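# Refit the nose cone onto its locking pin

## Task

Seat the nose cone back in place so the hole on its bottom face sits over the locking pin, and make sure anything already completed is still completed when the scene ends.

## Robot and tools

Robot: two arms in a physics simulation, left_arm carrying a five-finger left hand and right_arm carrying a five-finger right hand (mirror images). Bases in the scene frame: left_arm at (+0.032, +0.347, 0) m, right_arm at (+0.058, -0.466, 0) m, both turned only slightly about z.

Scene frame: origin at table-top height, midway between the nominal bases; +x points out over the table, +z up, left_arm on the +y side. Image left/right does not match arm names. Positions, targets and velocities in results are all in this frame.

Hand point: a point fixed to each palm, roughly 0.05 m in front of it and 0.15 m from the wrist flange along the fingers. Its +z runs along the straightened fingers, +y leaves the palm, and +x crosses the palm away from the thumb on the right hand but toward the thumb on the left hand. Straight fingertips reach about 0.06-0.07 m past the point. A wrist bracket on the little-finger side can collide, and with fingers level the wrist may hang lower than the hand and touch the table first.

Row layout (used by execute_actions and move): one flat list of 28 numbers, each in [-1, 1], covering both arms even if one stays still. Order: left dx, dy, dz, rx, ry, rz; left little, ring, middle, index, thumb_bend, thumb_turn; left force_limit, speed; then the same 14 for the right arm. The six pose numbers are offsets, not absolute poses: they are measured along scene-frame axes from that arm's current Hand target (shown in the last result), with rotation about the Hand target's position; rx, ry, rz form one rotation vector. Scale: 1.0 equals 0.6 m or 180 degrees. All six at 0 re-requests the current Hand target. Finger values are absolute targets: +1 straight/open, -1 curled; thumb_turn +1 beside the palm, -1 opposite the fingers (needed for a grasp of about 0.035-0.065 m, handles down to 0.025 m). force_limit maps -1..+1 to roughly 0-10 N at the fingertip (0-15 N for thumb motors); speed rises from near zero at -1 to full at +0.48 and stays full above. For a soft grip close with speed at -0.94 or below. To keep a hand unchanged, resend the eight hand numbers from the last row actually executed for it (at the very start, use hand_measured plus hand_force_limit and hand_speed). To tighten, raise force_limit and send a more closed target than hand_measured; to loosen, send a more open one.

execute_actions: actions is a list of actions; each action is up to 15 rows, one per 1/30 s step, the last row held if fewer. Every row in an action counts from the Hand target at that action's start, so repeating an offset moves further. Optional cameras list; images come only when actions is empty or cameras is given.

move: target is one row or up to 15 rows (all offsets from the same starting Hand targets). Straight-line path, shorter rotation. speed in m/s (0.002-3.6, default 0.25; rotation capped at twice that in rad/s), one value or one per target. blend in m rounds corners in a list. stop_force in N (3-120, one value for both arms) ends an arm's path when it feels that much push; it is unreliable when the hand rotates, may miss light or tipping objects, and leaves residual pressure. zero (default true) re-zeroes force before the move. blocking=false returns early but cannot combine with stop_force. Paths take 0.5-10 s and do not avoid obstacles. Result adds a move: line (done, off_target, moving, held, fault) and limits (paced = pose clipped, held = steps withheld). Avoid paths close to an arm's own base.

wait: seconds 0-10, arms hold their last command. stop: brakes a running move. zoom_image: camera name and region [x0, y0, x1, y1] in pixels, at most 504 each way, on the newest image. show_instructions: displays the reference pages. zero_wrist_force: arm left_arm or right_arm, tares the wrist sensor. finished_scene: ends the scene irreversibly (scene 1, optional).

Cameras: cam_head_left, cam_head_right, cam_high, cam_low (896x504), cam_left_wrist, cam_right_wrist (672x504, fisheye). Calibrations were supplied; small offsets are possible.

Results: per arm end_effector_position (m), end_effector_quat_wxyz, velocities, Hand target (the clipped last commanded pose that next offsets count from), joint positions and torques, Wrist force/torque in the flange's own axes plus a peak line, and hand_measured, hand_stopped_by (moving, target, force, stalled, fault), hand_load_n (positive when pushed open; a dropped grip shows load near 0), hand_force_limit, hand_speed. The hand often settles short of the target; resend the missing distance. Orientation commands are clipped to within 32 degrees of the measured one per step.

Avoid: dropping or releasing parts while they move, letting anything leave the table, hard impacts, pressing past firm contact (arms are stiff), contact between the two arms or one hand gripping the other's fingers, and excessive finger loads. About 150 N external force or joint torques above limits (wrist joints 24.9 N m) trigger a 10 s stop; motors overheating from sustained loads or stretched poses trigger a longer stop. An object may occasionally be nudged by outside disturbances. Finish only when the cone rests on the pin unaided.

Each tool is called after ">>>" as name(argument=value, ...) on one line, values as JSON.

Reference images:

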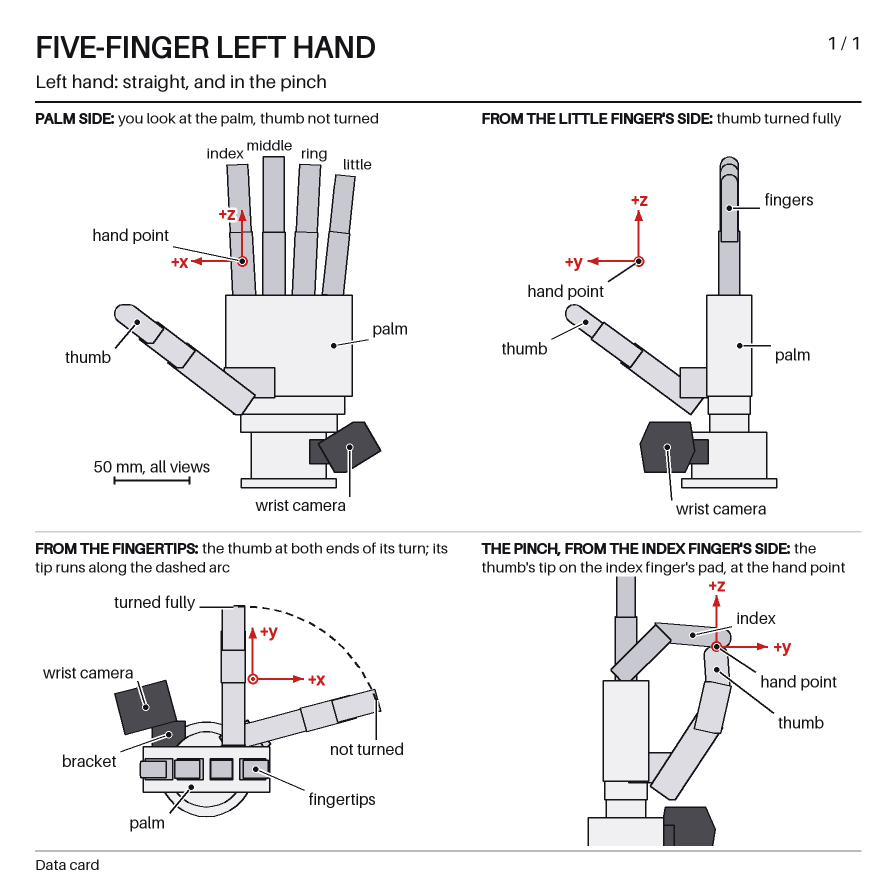

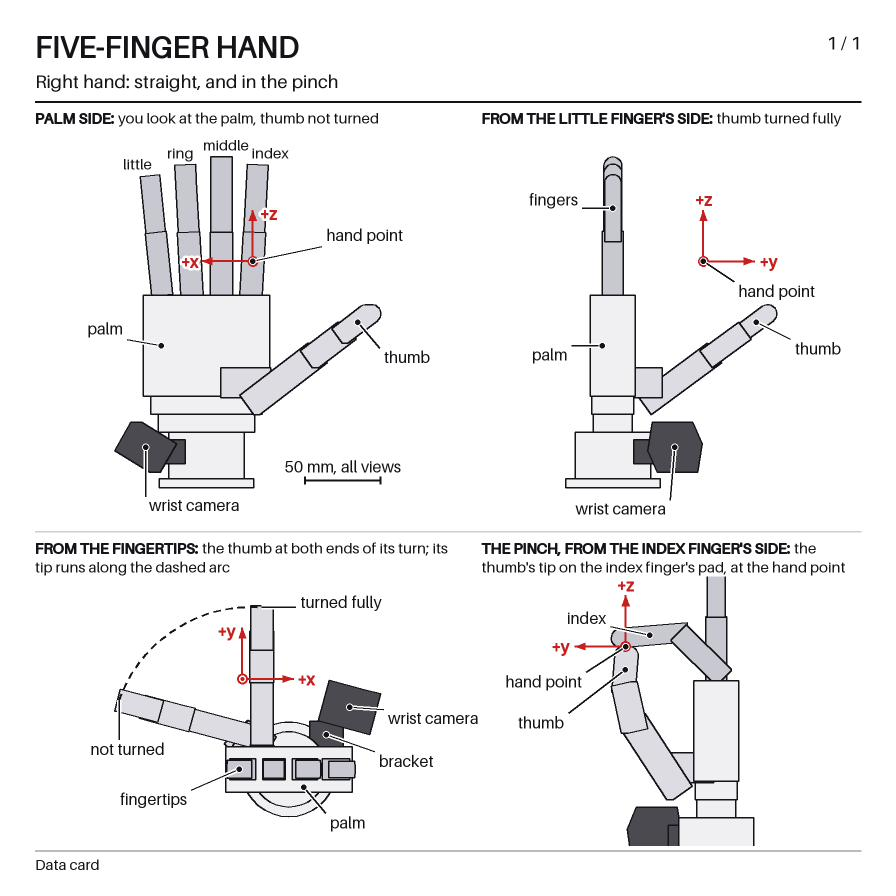

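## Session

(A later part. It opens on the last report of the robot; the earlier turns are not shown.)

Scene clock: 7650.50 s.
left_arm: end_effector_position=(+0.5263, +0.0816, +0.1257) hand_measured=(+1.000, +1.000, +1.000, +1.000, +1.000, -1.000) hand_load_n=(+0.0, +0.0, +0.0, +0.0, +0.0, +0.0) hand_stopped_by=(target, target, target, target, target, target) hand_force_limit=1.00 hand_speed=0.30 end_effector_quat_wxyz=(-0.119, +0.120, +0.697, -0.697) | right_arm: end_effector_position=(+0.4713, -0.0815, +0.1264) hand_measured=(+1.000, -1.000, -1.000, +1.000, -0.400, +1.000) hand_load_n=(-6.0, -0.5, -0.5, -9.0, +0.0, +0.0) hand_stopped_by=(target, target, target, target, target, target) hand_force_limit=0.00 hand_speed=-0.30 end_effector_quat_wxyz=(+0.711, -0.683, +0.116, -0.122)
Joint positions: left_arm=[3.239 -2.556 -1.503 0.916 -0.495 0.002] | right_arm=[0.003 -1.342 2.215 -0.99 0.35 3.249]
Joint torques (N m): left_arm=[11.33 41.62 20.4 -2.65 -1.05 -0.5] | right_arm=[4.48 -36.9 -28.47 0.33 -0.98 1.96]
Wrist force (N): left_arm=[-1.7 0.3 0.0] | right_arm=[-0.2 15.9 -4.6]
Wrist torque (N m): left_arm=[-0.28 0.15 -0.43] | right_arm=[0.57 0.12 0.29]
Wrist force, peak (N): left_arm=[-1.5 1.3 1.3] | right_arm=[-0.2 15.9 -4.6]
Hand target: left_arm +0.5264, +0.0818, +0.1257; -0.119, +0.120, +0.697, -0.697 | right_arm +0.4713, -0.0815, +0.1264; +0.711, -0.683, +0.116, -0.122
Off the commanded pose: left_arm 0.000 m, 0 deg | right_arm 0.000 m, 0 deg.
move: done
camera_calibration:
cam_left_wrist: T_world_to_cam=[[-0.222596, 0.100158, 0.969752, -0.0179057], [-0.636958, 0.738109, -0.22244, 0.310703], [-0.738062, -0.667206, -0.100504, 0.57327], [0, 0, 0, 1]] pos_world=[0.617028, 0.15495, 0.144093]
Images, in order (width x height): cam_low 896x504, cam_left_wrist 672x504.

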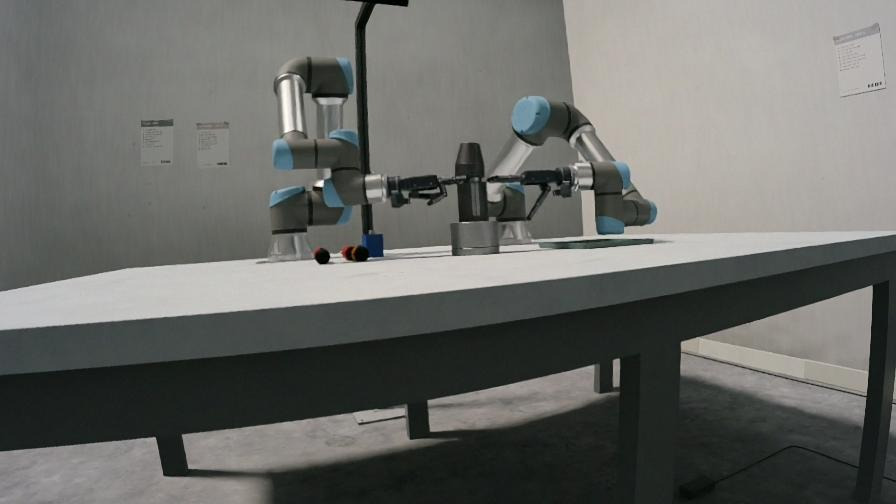

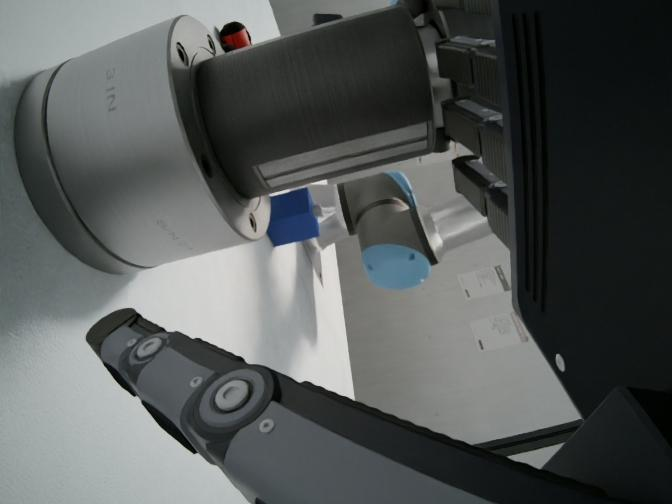

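>>> move(target=[0.00834,0.02356,0,0,0,0,1,1,1,1,1,-1,1,0.3,0.0111,0.0314,0.0015,0,0,0,1,-1,-1,1,-0.4,1,0,-0.3], speed=0.01, cameras=["cam_low","cam_left_wrist","cam_high"])

>>> zoom_image(camera="cam_low", region=[445, 135, 505, 195])

Scene clock: 7667.93 s.
left_arm: end_effector_position=(+0.5313, +0.0958, +0.1257) hand_measured=(+1.000, +1.000, +1.000, +1.000, +1.000, -1.000) hand_load_n=(+0.0, +0.0, +0.0, -0.5, +0.0, +0.0) hand_stopped_by=(target, target, target, target, target, target) hand_force_limit=1.00 hand_speed=0.30 end_effector_quat_wxyz=(-0.119, +0.120, +0.697, -0.697) | right_arm: end_effector_position=(+0.4779, -0.0628, +0.1273) hand_measured=(+1.000, -1.000, -1.000, +0.998, -0.400, +1.000) hand_load_n=(-8.5, +0.0, +0.0, -8.5, +0.0, +0.0) hand_stopped_by=(target, target, target, target, target, target) hand_force_limit=0.00 hand_speed=-0.30 end_effector_quat_wxyz=(+0.711, -0.683, +0.116, -0.122)
Joint positions: left_arm=[3.261 -2.562 -1.487 0.907 -0.517 0.002] | right_arm=[0.053 -1.315 2.174 -0.961 0.4 3.234]
Joint torques (N m): left_arm=[9.18 41.94 20.03 -2.91 -1.24 -0.86] | right_arm=[9.28 -29.48 -33.69 -0.48 2 -2.35]
Wrist force (N): left_arm=[-1.5 0.2 0.1] | right_arm=[0.1 23.1 -8.0]
Wrist torque (N m): left_arm=[-0.31 0.12 -0.41] | right_arm=[0.82 0.18 0.66]
Wrist force, peak (N): left_arm=[-1.9 0.4 0.4] | right_arm=[0.1 23.1 -8.0]
Hand target: left_arm +0.5314, +0.0959, +0.1257; -0.119, +0.120, +0.697, -0.697 | right_arm +0.4779, -0.0626, +0.1273; +0.711, -0.683, +0.116, -0.122
Off the commanded pose: left_arm 0.000 m, 0 deg | right_arm 0.000 m, 0 deg.
move: done
camera_calibration:
cam_left_wrist: T_world_to_cam=[[-0.222596, 0.100158, 0.969752, -0.018215], [-0.636958, 0.738109, -0.22244, 0.303407], [-0.738062, -0.667206, -0.100504, 0.586435], [0, 0, 0, 1]] pos_world=[0.622028, 0.16915, 0.144093]
Images, in order (width x height): cam_high 896x504, cam_low 896x504, cam_left_wrist 672x504.

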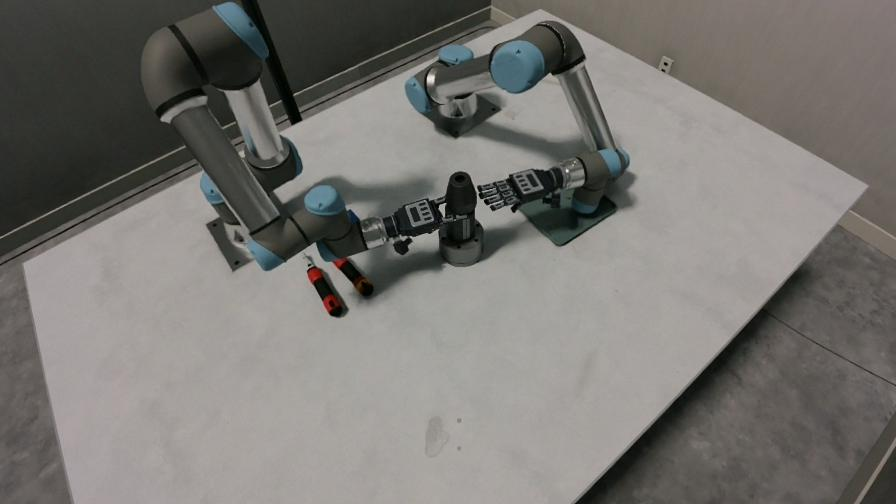

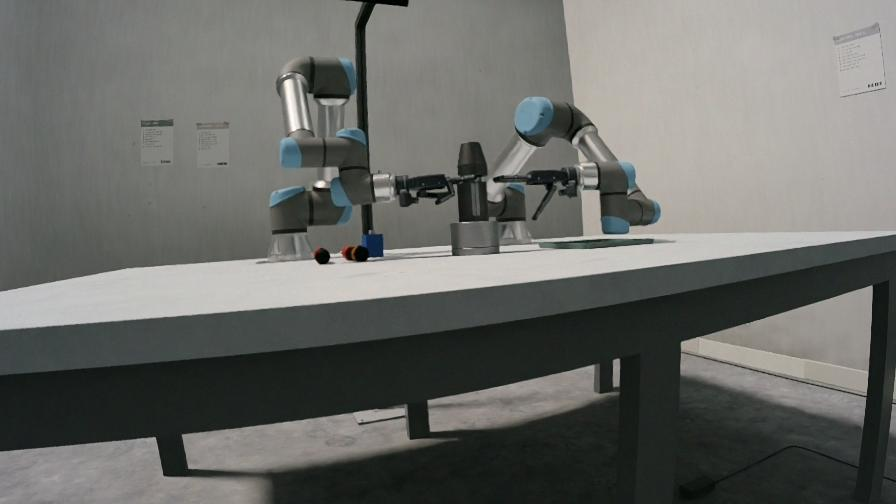

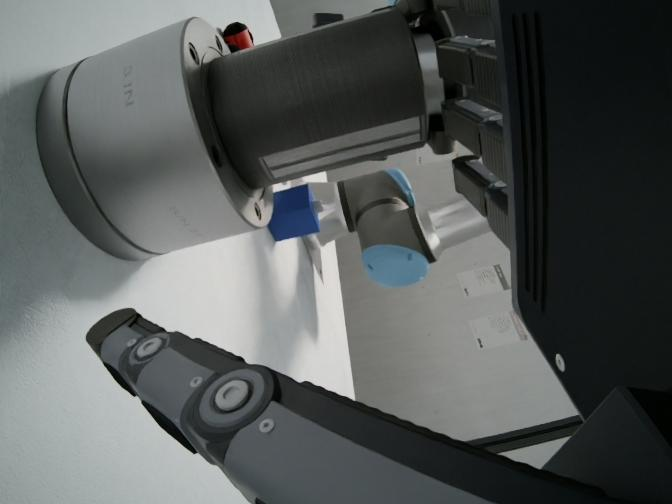

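Scaled by 8.400 from the camera's 896x504 image, which has a finer 1280x720 frame.

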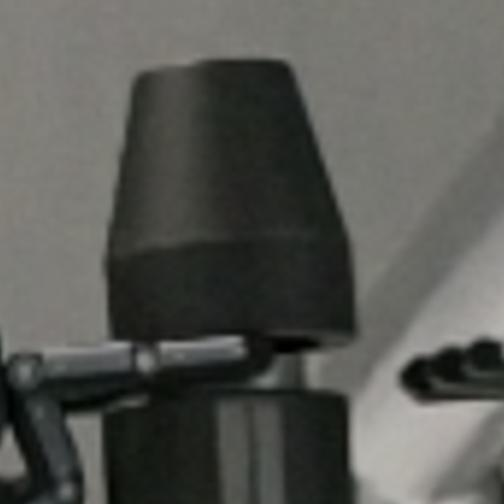

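>>> move(target=[0,0,0,0,0,0,1,1,1,1,1,-1,1,0.3,-0.0018,-0.0052,0.0035,0,0,0,1,-1,-1,1,-0.4,1,0,-0.3], speed=0.006, cameras=["cam_low","cam_high","cam_left_wrist"])

>>> zoom_image(camera="cam_low", region=[445, 135, 505, 195])

>>> zoom_image(camera="cam_high", region=[430, 160, 500, 230])

Scene clock: 7683.03 s.
left_arm: end_effector_position=(+0.5314, +0.0959, +0.1257) hand_measured=(+1.000, +1.000, +1.000, +1.000, +1.000, -1.000) hand_load_n=(+0.0, +0.0, +0.0, +0.0, +0.0, +0.0) hand_stopped_by=(target, target, target, target, target, target) hand_force_limit=1.00 hand_speed=0.30 end_effector_quat_wxyz=(-0.119, +0.120, +0.697, -0.697) | right_arm: end_effector_position=(+0.4769, -0.0656, +0.1293) hand_measured=(+1.000, -1.000, -1.000, +0.998, -0.400, +1.000) hand_load_n=(-9.0, +0.0, +0.0, -9.5, +0.0, +0.0) hand_stopped_by=(target, target, target, target, target, target) hand_force_limit=0.00 hand_speed=-0.30 end_effector_quat_wxyz=(+0.711, -0.683, +0.116, -0.122)
Joint positions: left_arm=[3.262 -2.562 -1.487 0.906 -0.517 0.002] | right_arm=[0.046 -1.324 2.179 -0.959 0.392 3.236]
Joint torques (N m): left_arm=[9.29 41.81 19.55 -2.92 -1.18 -0.79] | right_arm=[-9.92 -42.44 -10.13 -0.46 -1.03 2.02]
Wrist force (N): left_arm=[-1.9 0.4 -0.2] | right_arm=[0.1 21.7 -3.2]
Wrist torque (N m): left_arm=[-0.26 0.16 -0.43] | right_arm=[0.44 0.02 0.54]
Wrist force, peak (N): left_arm=[-2.1 0.6 0.3] | right_arm=[-0.5 24.1 -7.2]
Hand target: left_arm +0.5314, +0.0959, +0.1257; -0.119, +0.120, +0.697, -0.697 | right_arm +0.4768, -0.0658, +0.1294; +0.711, -0.683, +0.116, -0.122
Off the commanded pose: left_arm 0.000 m, 0 deg | right_arm 0.000 m, 0 deg.
move: done
camera_calibration:
cam_left_wrist: T_world_to_cam=[[-0.222596, 0.100158, 0.969752, -0.018225], [-0.636958, 0.738109, -0.22244, 0.303333], [-0.738062, -0.667206, -0.100504, 0.586501], [0, 0, 0, 1]] pos_world=[0.622028, 0.16925, 0.144093]
Images, in order (width x height): cam_high 896x504, cam_low 896x504, cam_left_wrist 672x504.

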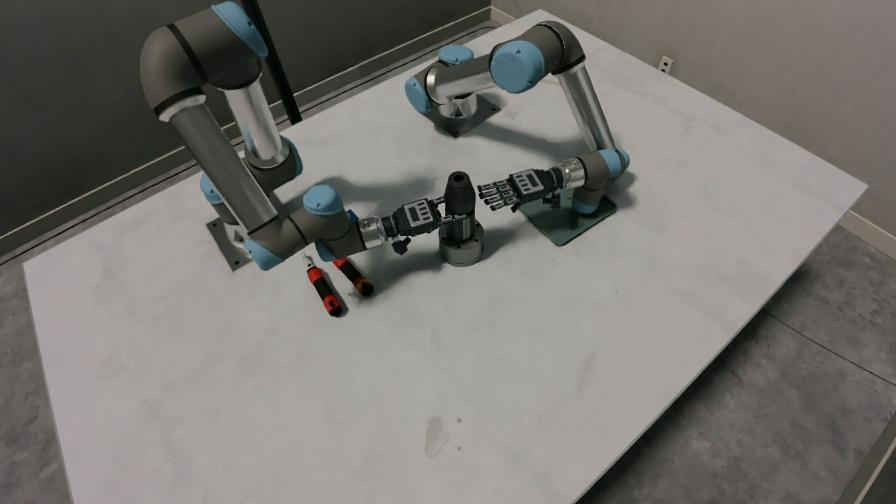

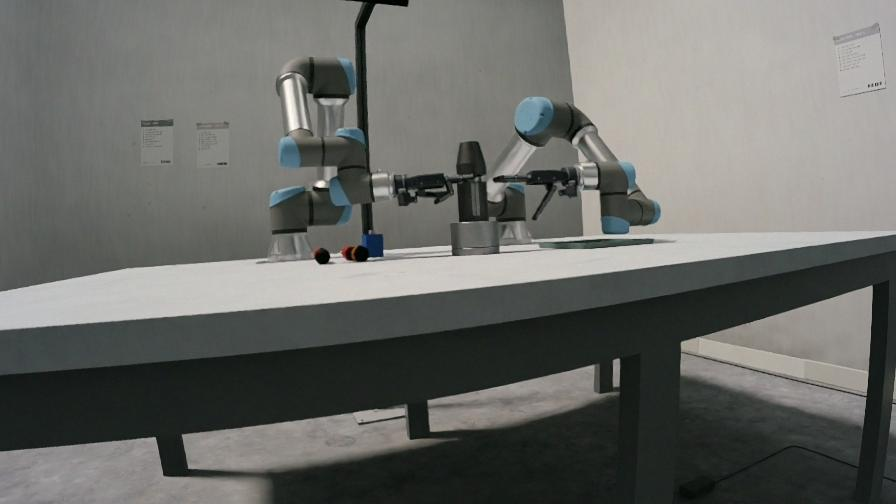

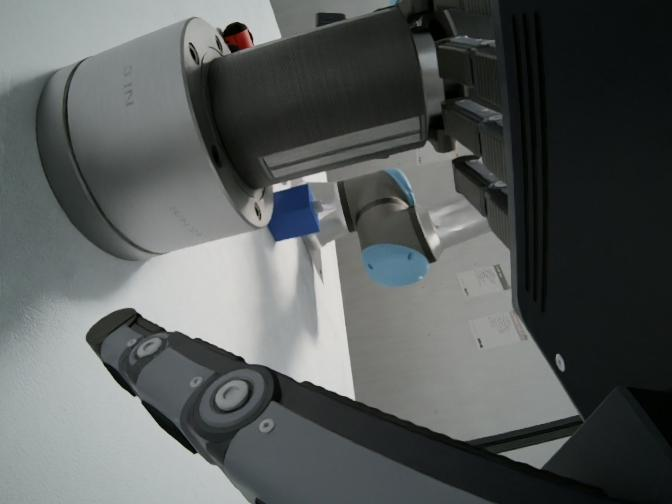

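Scaled by 8.400 from the camera's 896x504 image, which has a finer 1280x720 frame.

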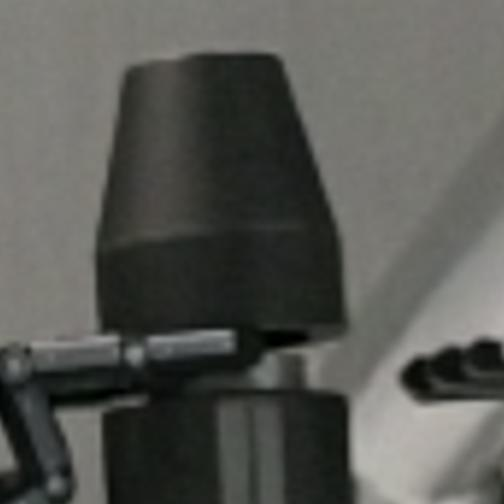

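Scaled by 7.200 from the camera's 896x504 image, which has a finer 1280x720 frame.

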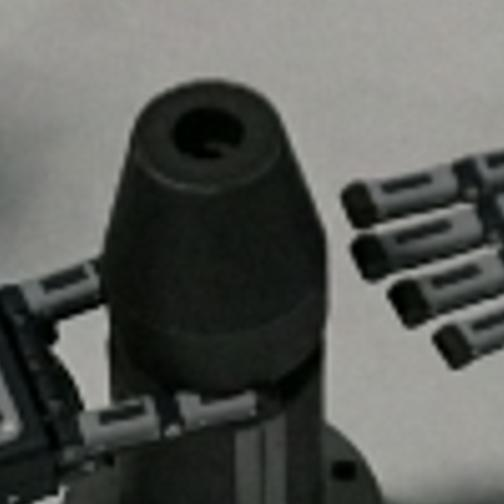

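>>> move(target=[-0.0200,-0.0566,0,0,0,0,1,1,1,1,1,-1,1,0.3,0,0,0,0,0,0,1,-1,-1,1,-0.4,1,0,-0.3], speed=0.01, stop_force=3, cameras=["cam_low","cam_high","cam_left_wrist"])

>>> zoom_image(camera="cam_low", region=[445, 135, 505, 195])

>>> zoom_image(camera="cam_left_wrist", region=[370, 0, 520, 150])

Scene clock: 7705.37 s.
left_arm: end_effector_position=(+0.5210, +0.0666, +0.1257) hand_measured=(+1.000, +1.000, +1.000, +1.000, +1.000, -1.000) hand_load_n=(+0.0, +0.0, +0.0, +0.0, +0.5, +0.0) hand_stopped_by=(target, target, target, target, target, target) hand_force_limit=1.00 hand_speed=0.30 end_effector_quat_wxyz=(-0.119, +0.120, +0.697, -0.697) | right_arm: end_effector_position=(+0.4768, -0.0658, +0.1294) hand_measured=(+1.000, -1.000, -1.000, +0.998, -0.400, +1.000) hand_load_n=(-9.0, +0.0, +0.0, -9.5, +0.0, +0.0) hand_stopped_by=(target, target, target, target, target, target) hand_force_limit=0.00 hand_speed=-0.30 end_effector_quat_wxyz=(+0.711, -0.683, +0.116, -0.122)
Joint positions: left_arm=[3.215 -2.55 -1.518 0.925 -0.471 0.002] | right_arm=[0.045 -1.324 2.179 -0.958 0.392 3.236]
Joint torques (N m): left_arm=[6.33 40.97 19.25 -2.82 -0.71 1.73] | right_arm=[-8.64 -40.04 -9.39 -1.05 -0.92 2.21]
Wrist force (N): left_arm=[-0.8 0.4 -3.7] | right_arm=[0.1 22.0 -3.0]
Wrist torque (N m): left_arm=[-0.05 0.06 -0.39] | right_arm=[0.47 0.03 0.55]
Wrist force, peak (N): left_arm=[0.3 0.5 -9.6] | right_arm=[0.2 22.5 -2.9]
Hand target: left_arm +0.5210, +0.0666, +0.1257; -0.119, +0.120, +0.697, -0.697 (not the last commanded pose) | right_arm +0.4768, -0.0658, +0.1294; +0.711, -0.683, +0.116, -0.122
Off the commanded pose: left_arm 0.005 m, 0 deg | right_arm 0.000 m, 0 deg.
move: contact (left_arm)
camera_calibration:
cam_left_wrist: T_world_to_cam=[[-0.222596, 0.100158, 0.969752, -0.0175831], [-0.636958, 0.738109, -0.22244, 0.318399], [-0.738062, -0.667206, -0.100504, 0.55935], [0, 0, 0, 1]] pos_world=[0.611728, 0.13995, 0.144093]
Images, in order (width x height): cam_high 896x504, cam_low 896x504, cam_left_wrist 672x504.

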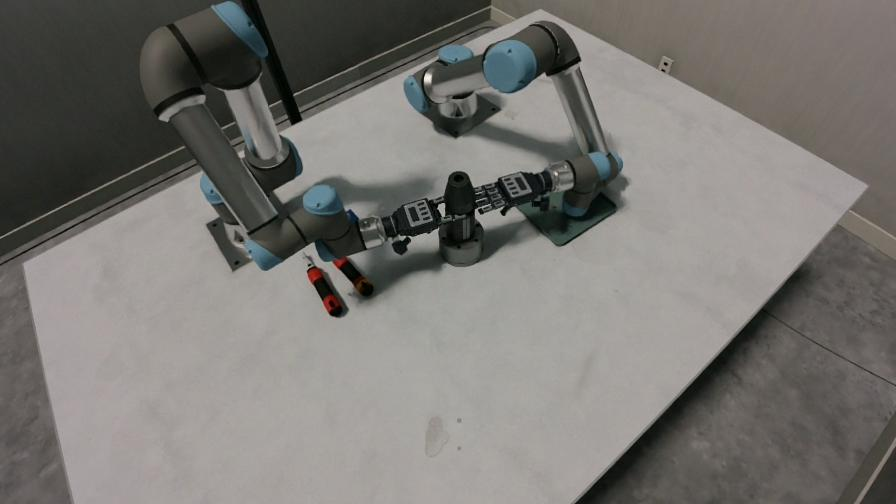

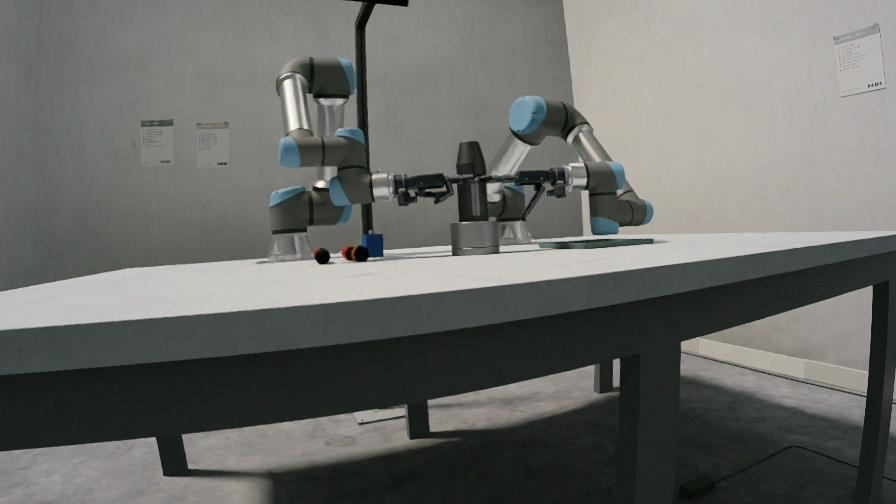

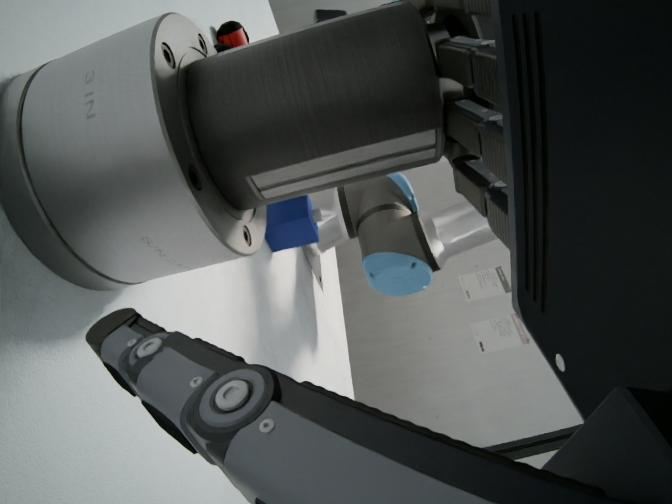

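Scaled by 8.400 from the camera's 896x504 image, which has a finer 1280x720 frame.

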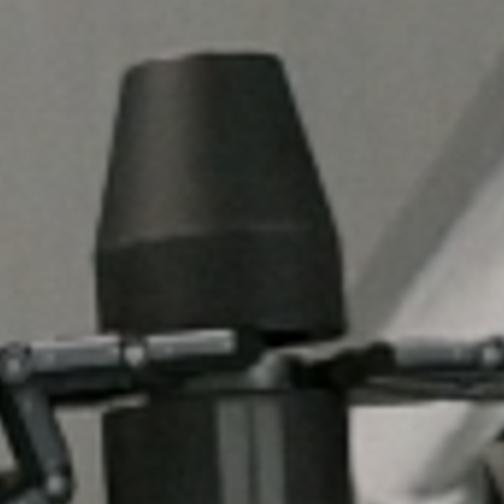

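Scaled by 3.360 from the camera's 672x504 image, which has a finer 960x720 frame.

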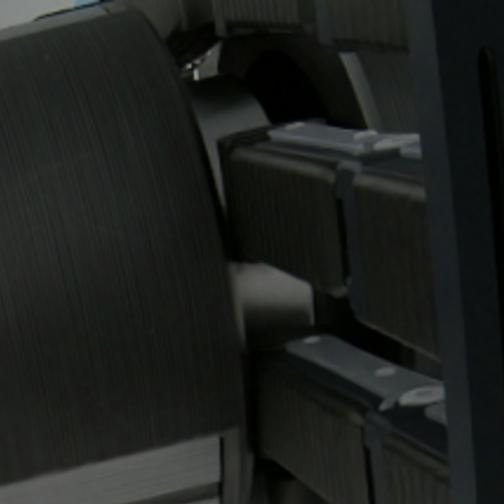

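>>> move(target=[0.00056,0.00157,0,0,0,0,1,1,1,1,1,-1,1,0.3,0,0,-0.003,0,0,0,1,-1,-1,1,-0.4,1,0,-0.3], speed=0.006)

>>> move(target=[0,0,0,0,0,0,1,1,1,1,1,-1,1,0.3,-0.00149,-0.0042,-0.0030,-0.01204,0.00427,0,1,-1,-1,1,-0.4,1,0,-0.3], speed=0.006, cameras=["cam_low","cam_left_wrist"])

>>> zoom_image(camera="cam_low", region=[445, 135, 505, 195])

Scene clock: 7738.07 s.
left_arm: end_effector_position=(+0.5213, +0.0675, +0.1257) hand_measured=(+1.000, +1.000, +1.000, +1.000, +1.000, -1.000) hand_load_n=(+0.0, +0.0, +0.0, +0.0, +0.0, +0.0) hand_stopped_by=(target, target, target, target, target, target) hand_force_limit=1.00 hand_speed=0.30 end_effector_quat_wxyz=(-0.119, +0.120, +0.697, -0.697) | right_arm: end_effector_position=(+0.4768, -0.0658, +0.1277) hand_measured=(+1.000, -1.000, -1.000, +0.998, -0.400, +1.000) hand_load_n=(-9.0, +0.0, +0.0, -9.5, +0.0, +0.0) hand_stopped_by=(target, target, target, target, target, target) hand_force_limit=0.00 hand_speed=-0.30 end_effector_quat_wxyz=(+0.711, -0.683, +0.116, -0.122)
Joint positions: left_arm=[3.217 -2.55 -1.517 0.924 -0.473 0.002] | right_arm=[0.045 -1.32 2.18 -0.964 0.392 3.236]
Joint torques (N m): left_arm=[8.06 41.2 19.86 -2.8 -1.07 0.33] | right_arm=[-8.52 -24.94 -8.93 -5.29 -0.91 0.06]
Wrist force (N): left_arm=[-1.9 0.2 -0.1] | right_arm=[0.0 21.7 -2.9]
Wrist torque (N m): left_arm=[-0.29 0.17 -0.43] | right_arm=[0.43 0.03 0.53]
Wrist force, peak (N): left_arm=[-0.8 0.7 -4.0] | right_arm=[0.4 22.4 -2.8]
Hand target: left_arm +0.5213, +0.0676, +0.1257; -0.119, +0.120, +0.697, -0.697 | right_arm +0.4768, -0.0658, +0.1276; +0.711, -0.683, +0.116, -0.122
Off the commanded pose: left_arm 0.000 m, 0 deg | right_arm 0.000 m, 0 deg.
move: done

Scene clock: 7741.77 s.
left_arm: end_effector_position=(+0.5213, +0.0676, +0.1257) hand_measured=(+1.000, +1.000, +1.000, +1.000, +1.000, -1.000) hand_load_n=(-0.5, +0.0, -0.5, +0.0, +0.0, +0.0) hand_stopped_by=(target, target, target, target, target, target) hand_force_limit=1.00 hand_speed=0.30 end_effector_quat_wxyz=(-0.119, +0.120, +0.697, -0.697) | right_arm: end_effector_position=(+0.4759, -0.0683, +0.1258) hand_measured=(+1.000, -1.000, -1.000, +1.000, -0.400, +1.000) hand_load_n=(+0.0, +0.0, +0.0, -2.5, +0.0, +0.0) hand_stopped_by=(target, target, target, target, target, target) hand_force_limit=0.00 hand_speed=-0.30 end_effector_quat_wxyz=(+0.697, -0.697, +0.119, -0.120)
Joint positions: left_arm=[3.217 -2.55 -1.517 0.924 -0.473 0.002] | right_arm=[0.044 -1.32 2.146 -0.825 0.389 3.139]
Joint torques (N m): left_arm=[8.64 40.42 20.62 -2.89 -0.9 -0.02] | right_arm=[-8.6 -18.43 -23.88 2.12 -1.68 -2.47]
Wrist force (N): left_arm=[-1.4 0.7 0.2] | right_arm=[1.4 3.2 -1.8]
Wrist torque (N m): left_arm=[-0.24 0.11 -0.42] | right_arm=[0.59 -0.03 0.05]
Wrist force, peak (N): left_arm=[-2.0 0.4 0.1] | right_arm=[0.5 22.2 -2.9]
Hand target: left_arm +0.5213, +0.0676, +0.1257; -0.119, +0.120, +0.697, -0.697 | right_arm +0.4759, -0.0683, +0.1258; +0.697, -0.697, +0.119, -0.120
Off the commanded pose: left_arm 0.000 m, 0 deg | right_arm 0.000 m, 0 deg.
move: done
camera_calibration:
cam_left_wrist: T_world_to_cam=[[-0.222596, 0.100158, 0.969752, -0.0176165], [-0.636958, 0.738109, -0.22244, 0.317852], [-0.738062, -0.667206, -0.100504, 0.560239], [0, 0, 0, 1]] pos_world=[0.612028, 0.14095, 0.144093]
Images, in order (width x height): cam_low 896x504, cam_left_wrist 672x504.

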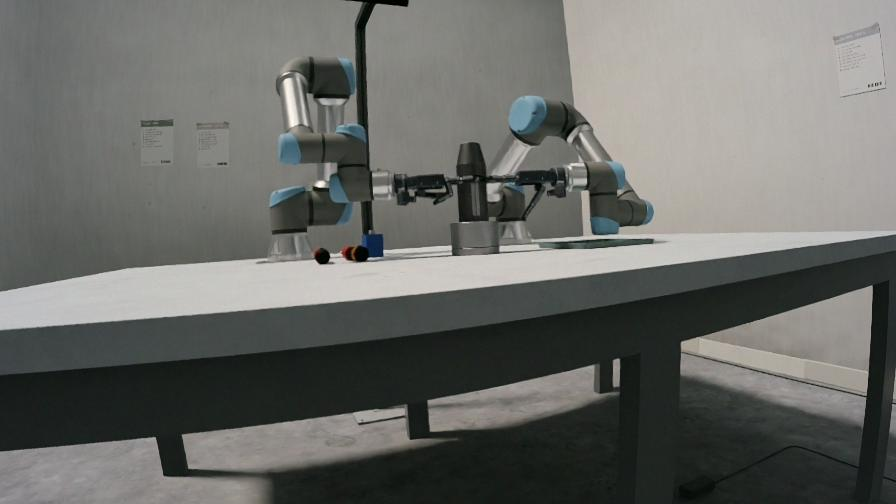

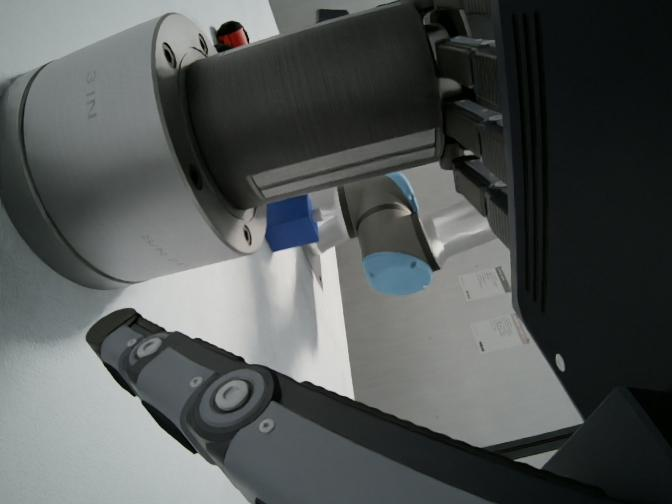

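Scaled by 8.400 from the camera's 896x504 image, which has a finer 1280x720 frame.

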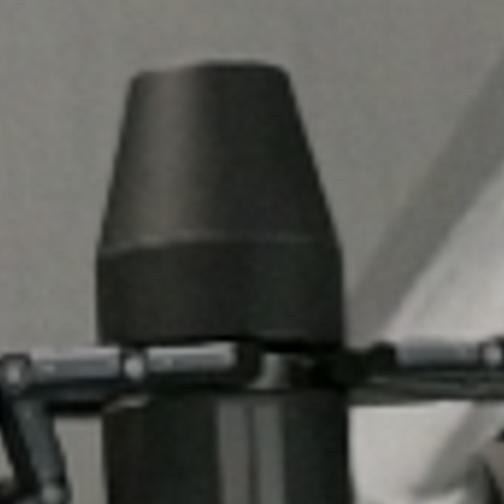

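>>> move(target=[0,0,0,0,0,0,1,1,1,1,1,-1,1,0.3,-0.00834,-0.02356,0,0,0,0,1,-1,-1,1,-0.4,1,0,-0.3], speed=0.01, cameras=["cam_low","cam_high"])

>>> zoom_image(camera="cam_low", region=[445, 135, 505, 195])

Scene clock: 7752.10 s.
left_arm: end_effector_position=(+0.5213, +0.0676, +0.1257) hand_measured=(+1.000, +1.000, +1.000, +1.000, +1.000, -1.000) hand_load_n=(+0.0, +0.0, +0.0, +0.0, +0.0, +0.0) hand_stopped_by=(target, target, target, target, target, target) hand_force_limit=1.00 hand_speed=0.30 end_effector_quat_wxyz=(-0.119, +0.120, +0.697, -0.697) | right_arm: end_effector_position=(+0.4710, -0.0823, +0.1258) hand_measured=(+1.000, -1.000, -1.000, +1.000, -0.400, +1.000) hand_load_n=(+0.0, +0.0, +0.0, -3.0, +0.0, +0.0) hand_stopped_by=(target, target, target, target, target, target) hand_force_limit=0.00 hand_speed=-0.30 end_effector_quat_wxyz=(+0.697, -0.697, +0.119, -0.120)
Joint positions: left_arm=[3.217 -2.55 -1.517 0.924 -0.473 0.002] | right_arm=[0.006 -1.34 2.173 -0.832 0.351 3.138]
Joint torques (N m): left_arm=[8.45 41.46 19.29 -2.88 -1.06 0.01] | right_arm=[-8.85 -34.28 -1.71 -3.01 -1.96 -1.74]
Wrist force (N): left_arm=[-1.6 0.6 -0.1] | right_arm=[1.8 2.9 -1.4]
Wrist torque (N m): left_arm=[-0.23 0.12 -0.43] | right_arm=[0.54 -0.12 0.08]
Wrist force, peak (N): left_arm=[-1.9 0.3 -0.1] | right_arm=[-0.1 5.4 -1.1]
Hand target: left_arm +0.5213, +0.0676, +0.1257; -0.119, +0.120, +0.697, -0.697 | right_arm +0.4709, -0.0824, +0.1258; +0.697, -0.697, +0.119, -0.120
Off the commanded pose: left_arm 0.000 m, 0 deg | right_arm 0.000 m, 0 deg.
move: done
Images, in order (width x height): cam_high 896x504, cam_low 896x504.

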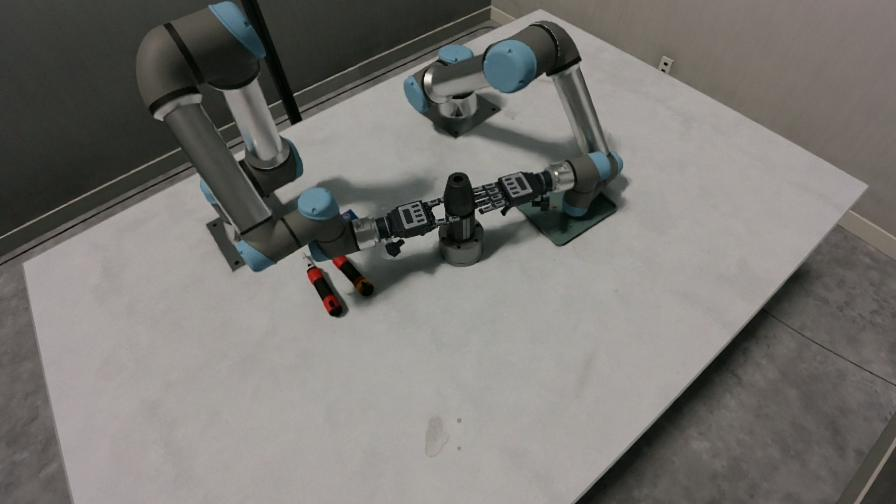

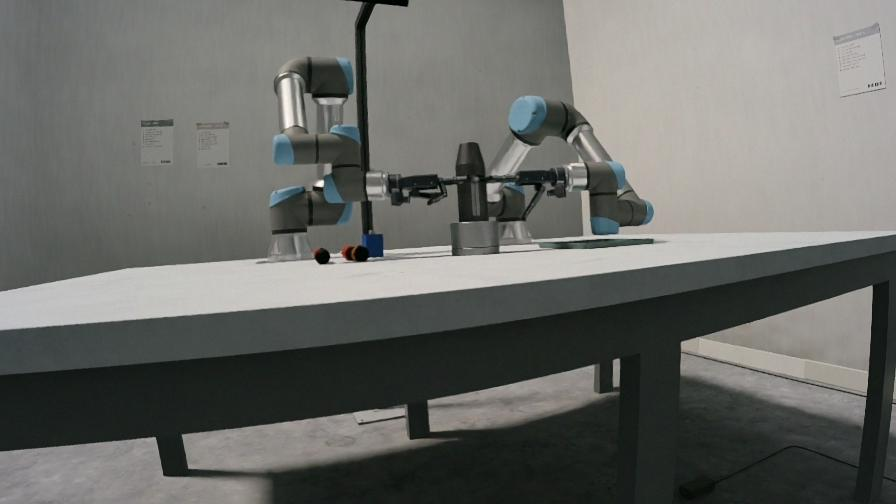

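Scaled by 8.400 from the camera's 896x504 image, which has a finer 1280x720 frame.

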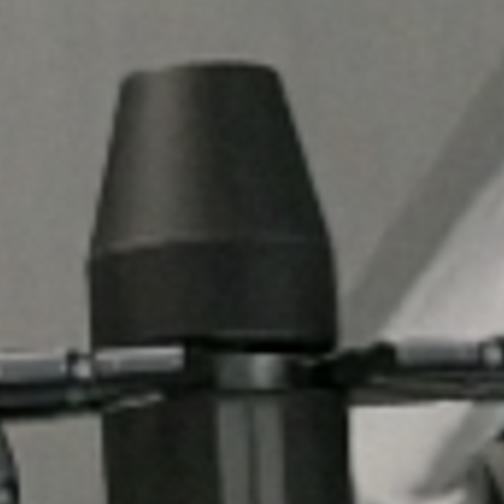

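>>> move(target=[0,0,0,0,0,0,1,1,1,1,1,-1,1,0.3,-0.00668,-0.01885,0,0,0,0,1,-1,-1,1,-0.4,1,0,-0.3], speed=0.01, cameras=["cam_low","cam_high"])

>>> zoom_image(camera="cam_low", region=[445, 135, 505, 195])

>>> zoom_image(camera="cam_high", region=[430, 160, 500, 230])

Scene clock: 7775.47 s.
left_arm: end_effector_position=(+0.5213, +0.0676, +0.1257) hand_measured=(+1.000, +1.000, +1.000, +1.000, +1.000, -1.000) hand_load_n=(+0.0, +0.0, -0.5, +0.0, +0.0, -0.5) hand_stopped_by=(target, target, target, target, target, target) hand_force_limit=1.00 hand_speed=0.30 end_effector_quat_wxyz=(-0.119, +0.120, +0.697, -0.697) | right_arm: end_effector_position=(+0.4670, -0.0936, +0.1258) hand_measured=(+1.000, -1.000, -1.000, +1.000, -0.400, +1.000) hand_load_n=(+0.0, +0.0, +0.0, -3.5, +0.0, +0.0) hand_stopped_by=(target, target, target, target, target, target) hand_force_limit=0.00 hand_speed=-0.30 end_effector_quat_wxyz=(+0.697, -0.697, +0.119, -0.120)
Joint positions: left_arm=[3.217 -2.55 -1.517 0.924 -0.473 0.002] | right_arm=[-0.026 -1.356 2.195 -0.838 0.319 3.138]
Joint torques (N m): left_arm=[7.73 41.82 20.08 -2.81 -1.13 0.09] | right_arm=[-9.69 -31.96 -3.09 -3.34 -1.7 -1.35]
Wrist force (N): left_arm=[-1.6 0.4 0.0] | right_arm=[0.8 3.5 -0.4]
Wrist torque (N m): left_arm=[-0.27 0.13 -0.42] | right_arm=[0.40 -0.12 0.01]
Wrist force, peak (N): left_arm=[-1.9 0.5 -0.2] | right_arm=[1.1 4.1 -0.7]
Hand target: left_arm +0.5213, +0.0676, +0.1257; -0.119, +0.120, +0.697, -0.697 | right_arm +0.4669, -0.0937, +0.1258; +0.697, -0.697, +0.119, -0.120
Off the commanded pose: left_arm 0.000 m, 0 deg | right_arm 0.000 m, 0 deg.
move: done
Images, in order (width x height): cam_high 896x504, cam_low 896x504.

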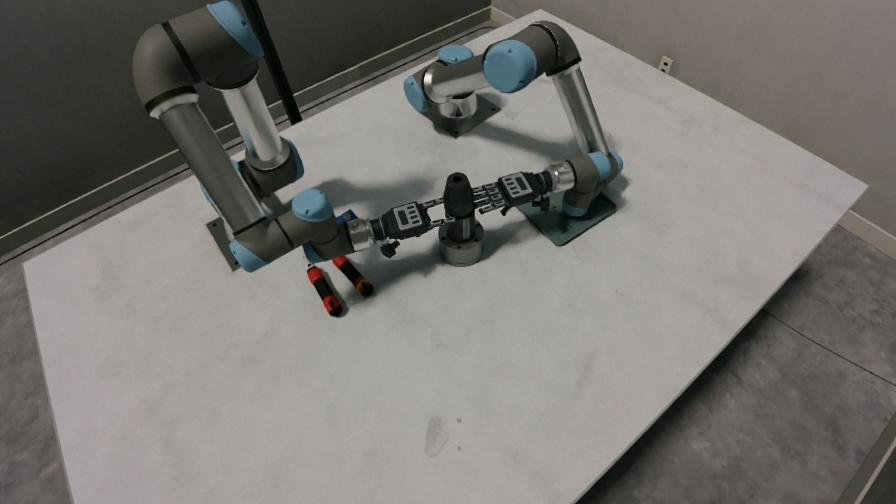

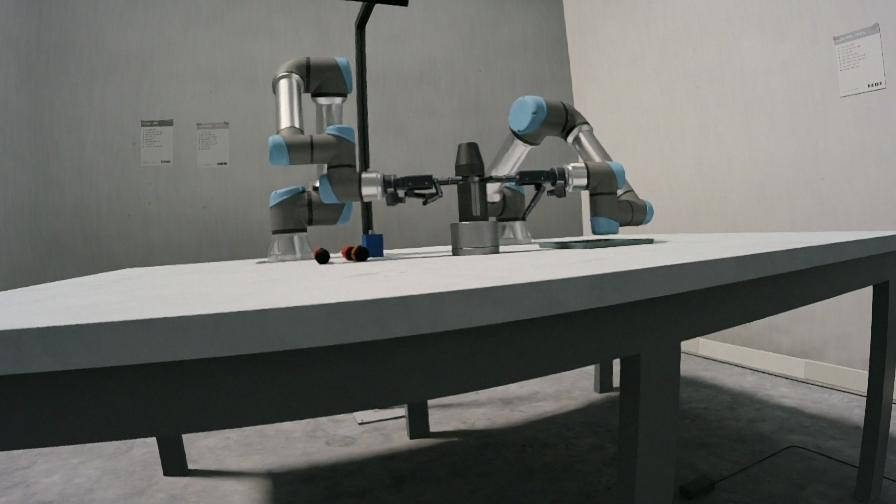

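Scaled by 8.400 from the camera's 896x504 image, which has a finer 1280x720 frame.

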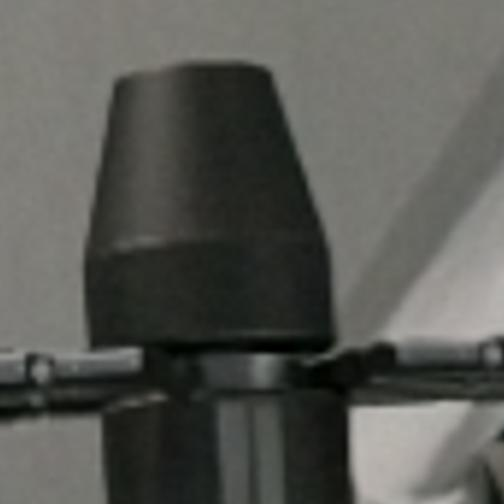

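Scaled by 7.200 from the camera's 896x504 image, which has a finer 1280x720 frame.

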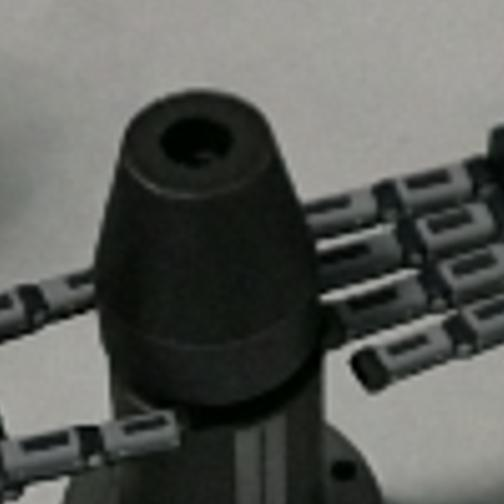

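>>> move(target=[0.00234,0.0066,0,0,0,0,1,1,1,1,1,-1,1,0.3,0.00234,0.0066,0,0,0,0,1,-1,-1,1,-0.4,1,0,-0.3], speed=0.008, cameras=["cam_low"])

>>> zoom_image(camera="cam_low", region=[445, 135, 505, 195])

Scene clock: 7810.73 s.
left_arm: end_effector_position=(+0.5227, +0.0714, +0.1257) hand_measured=(+1.000, +1.000, +1.000, +1.000, +1.000, -1.000) hand_load_n=(+0.0, +0.0, +0.0, +0.0, +0.0, +0.0) hand_stopped_by=(target, target, target, target, target, target) hand_force_limit=1.00 hand_speed=0.30 end_effector_quat_wxyz=(-0.119, +0.120, +0.697, -0.697) | right_arm: end_effector_position=(+0.4683, -0.0899, +0.1258) hand_measured=(+1.000, -1.000, -1.000, +1.000, -0.400, +1.000) hand_load_n=(+0.0, +0.0, +0.5, -5.0, +0.0, +0.0) hand_stopped_by=(target, target, target, target, target, target) hand_force_limit=0.00 hand_speed=-0.30 end_effector_quat_wxyz=(+0.697, -0.697, +0.119, -0.120)
Joint positions: left_arm=[3.223 -2.552 -1.513 0.922 -0.479 0.002] | right_arm=[-0.015 -1.35 2.188 -0.836 0.33 3.138]
Joint torques (N m): left_arm=[9.48 40.81 19.93 -3.17 -1.27 -0.16] | right_arm=[8.24 -17.66 -25.95 1.55 2.15 1.29]
Wrist force (N): left_arm=[-1.6 0.6 -0.1] | right_arm=[-0.5 5.5 -1.8]
Wrist torque (N m): left_arm=[-0.23 0.12 -0.43] | right_arm=[0.52 -0.17 -0.07]
Wrist force, peak (N): left_arm=[-2.0 0.3 0.2] | right_arm=[-0.1 5.8 -1.9]
Hand target: left_arm +0.5228, +0.0715, +0.1257; -0.119, +0.120, +0.697, -0.697 | right_arm +0.4683, -0.0898, +0.1258; +0.697, -0.697, +0.119, -0.120
Off the commanded pose: left_arm 0.000 m, 0 deg | right_arm 0.000 m, 0 deg.
move: done
Images, in order (width x height): cam_low 896x504.

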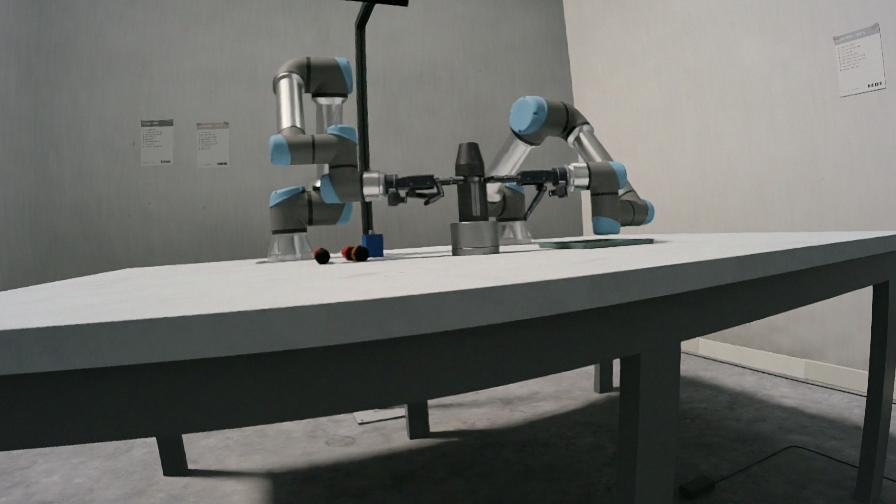

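Scaled by 8.400 from the camera's 896x504 image, which has a finer 1280x720 frame.

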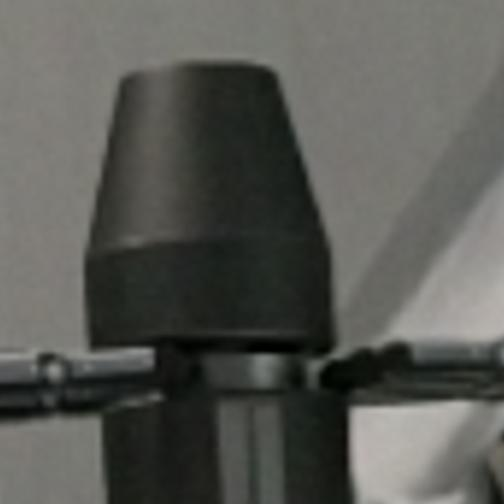

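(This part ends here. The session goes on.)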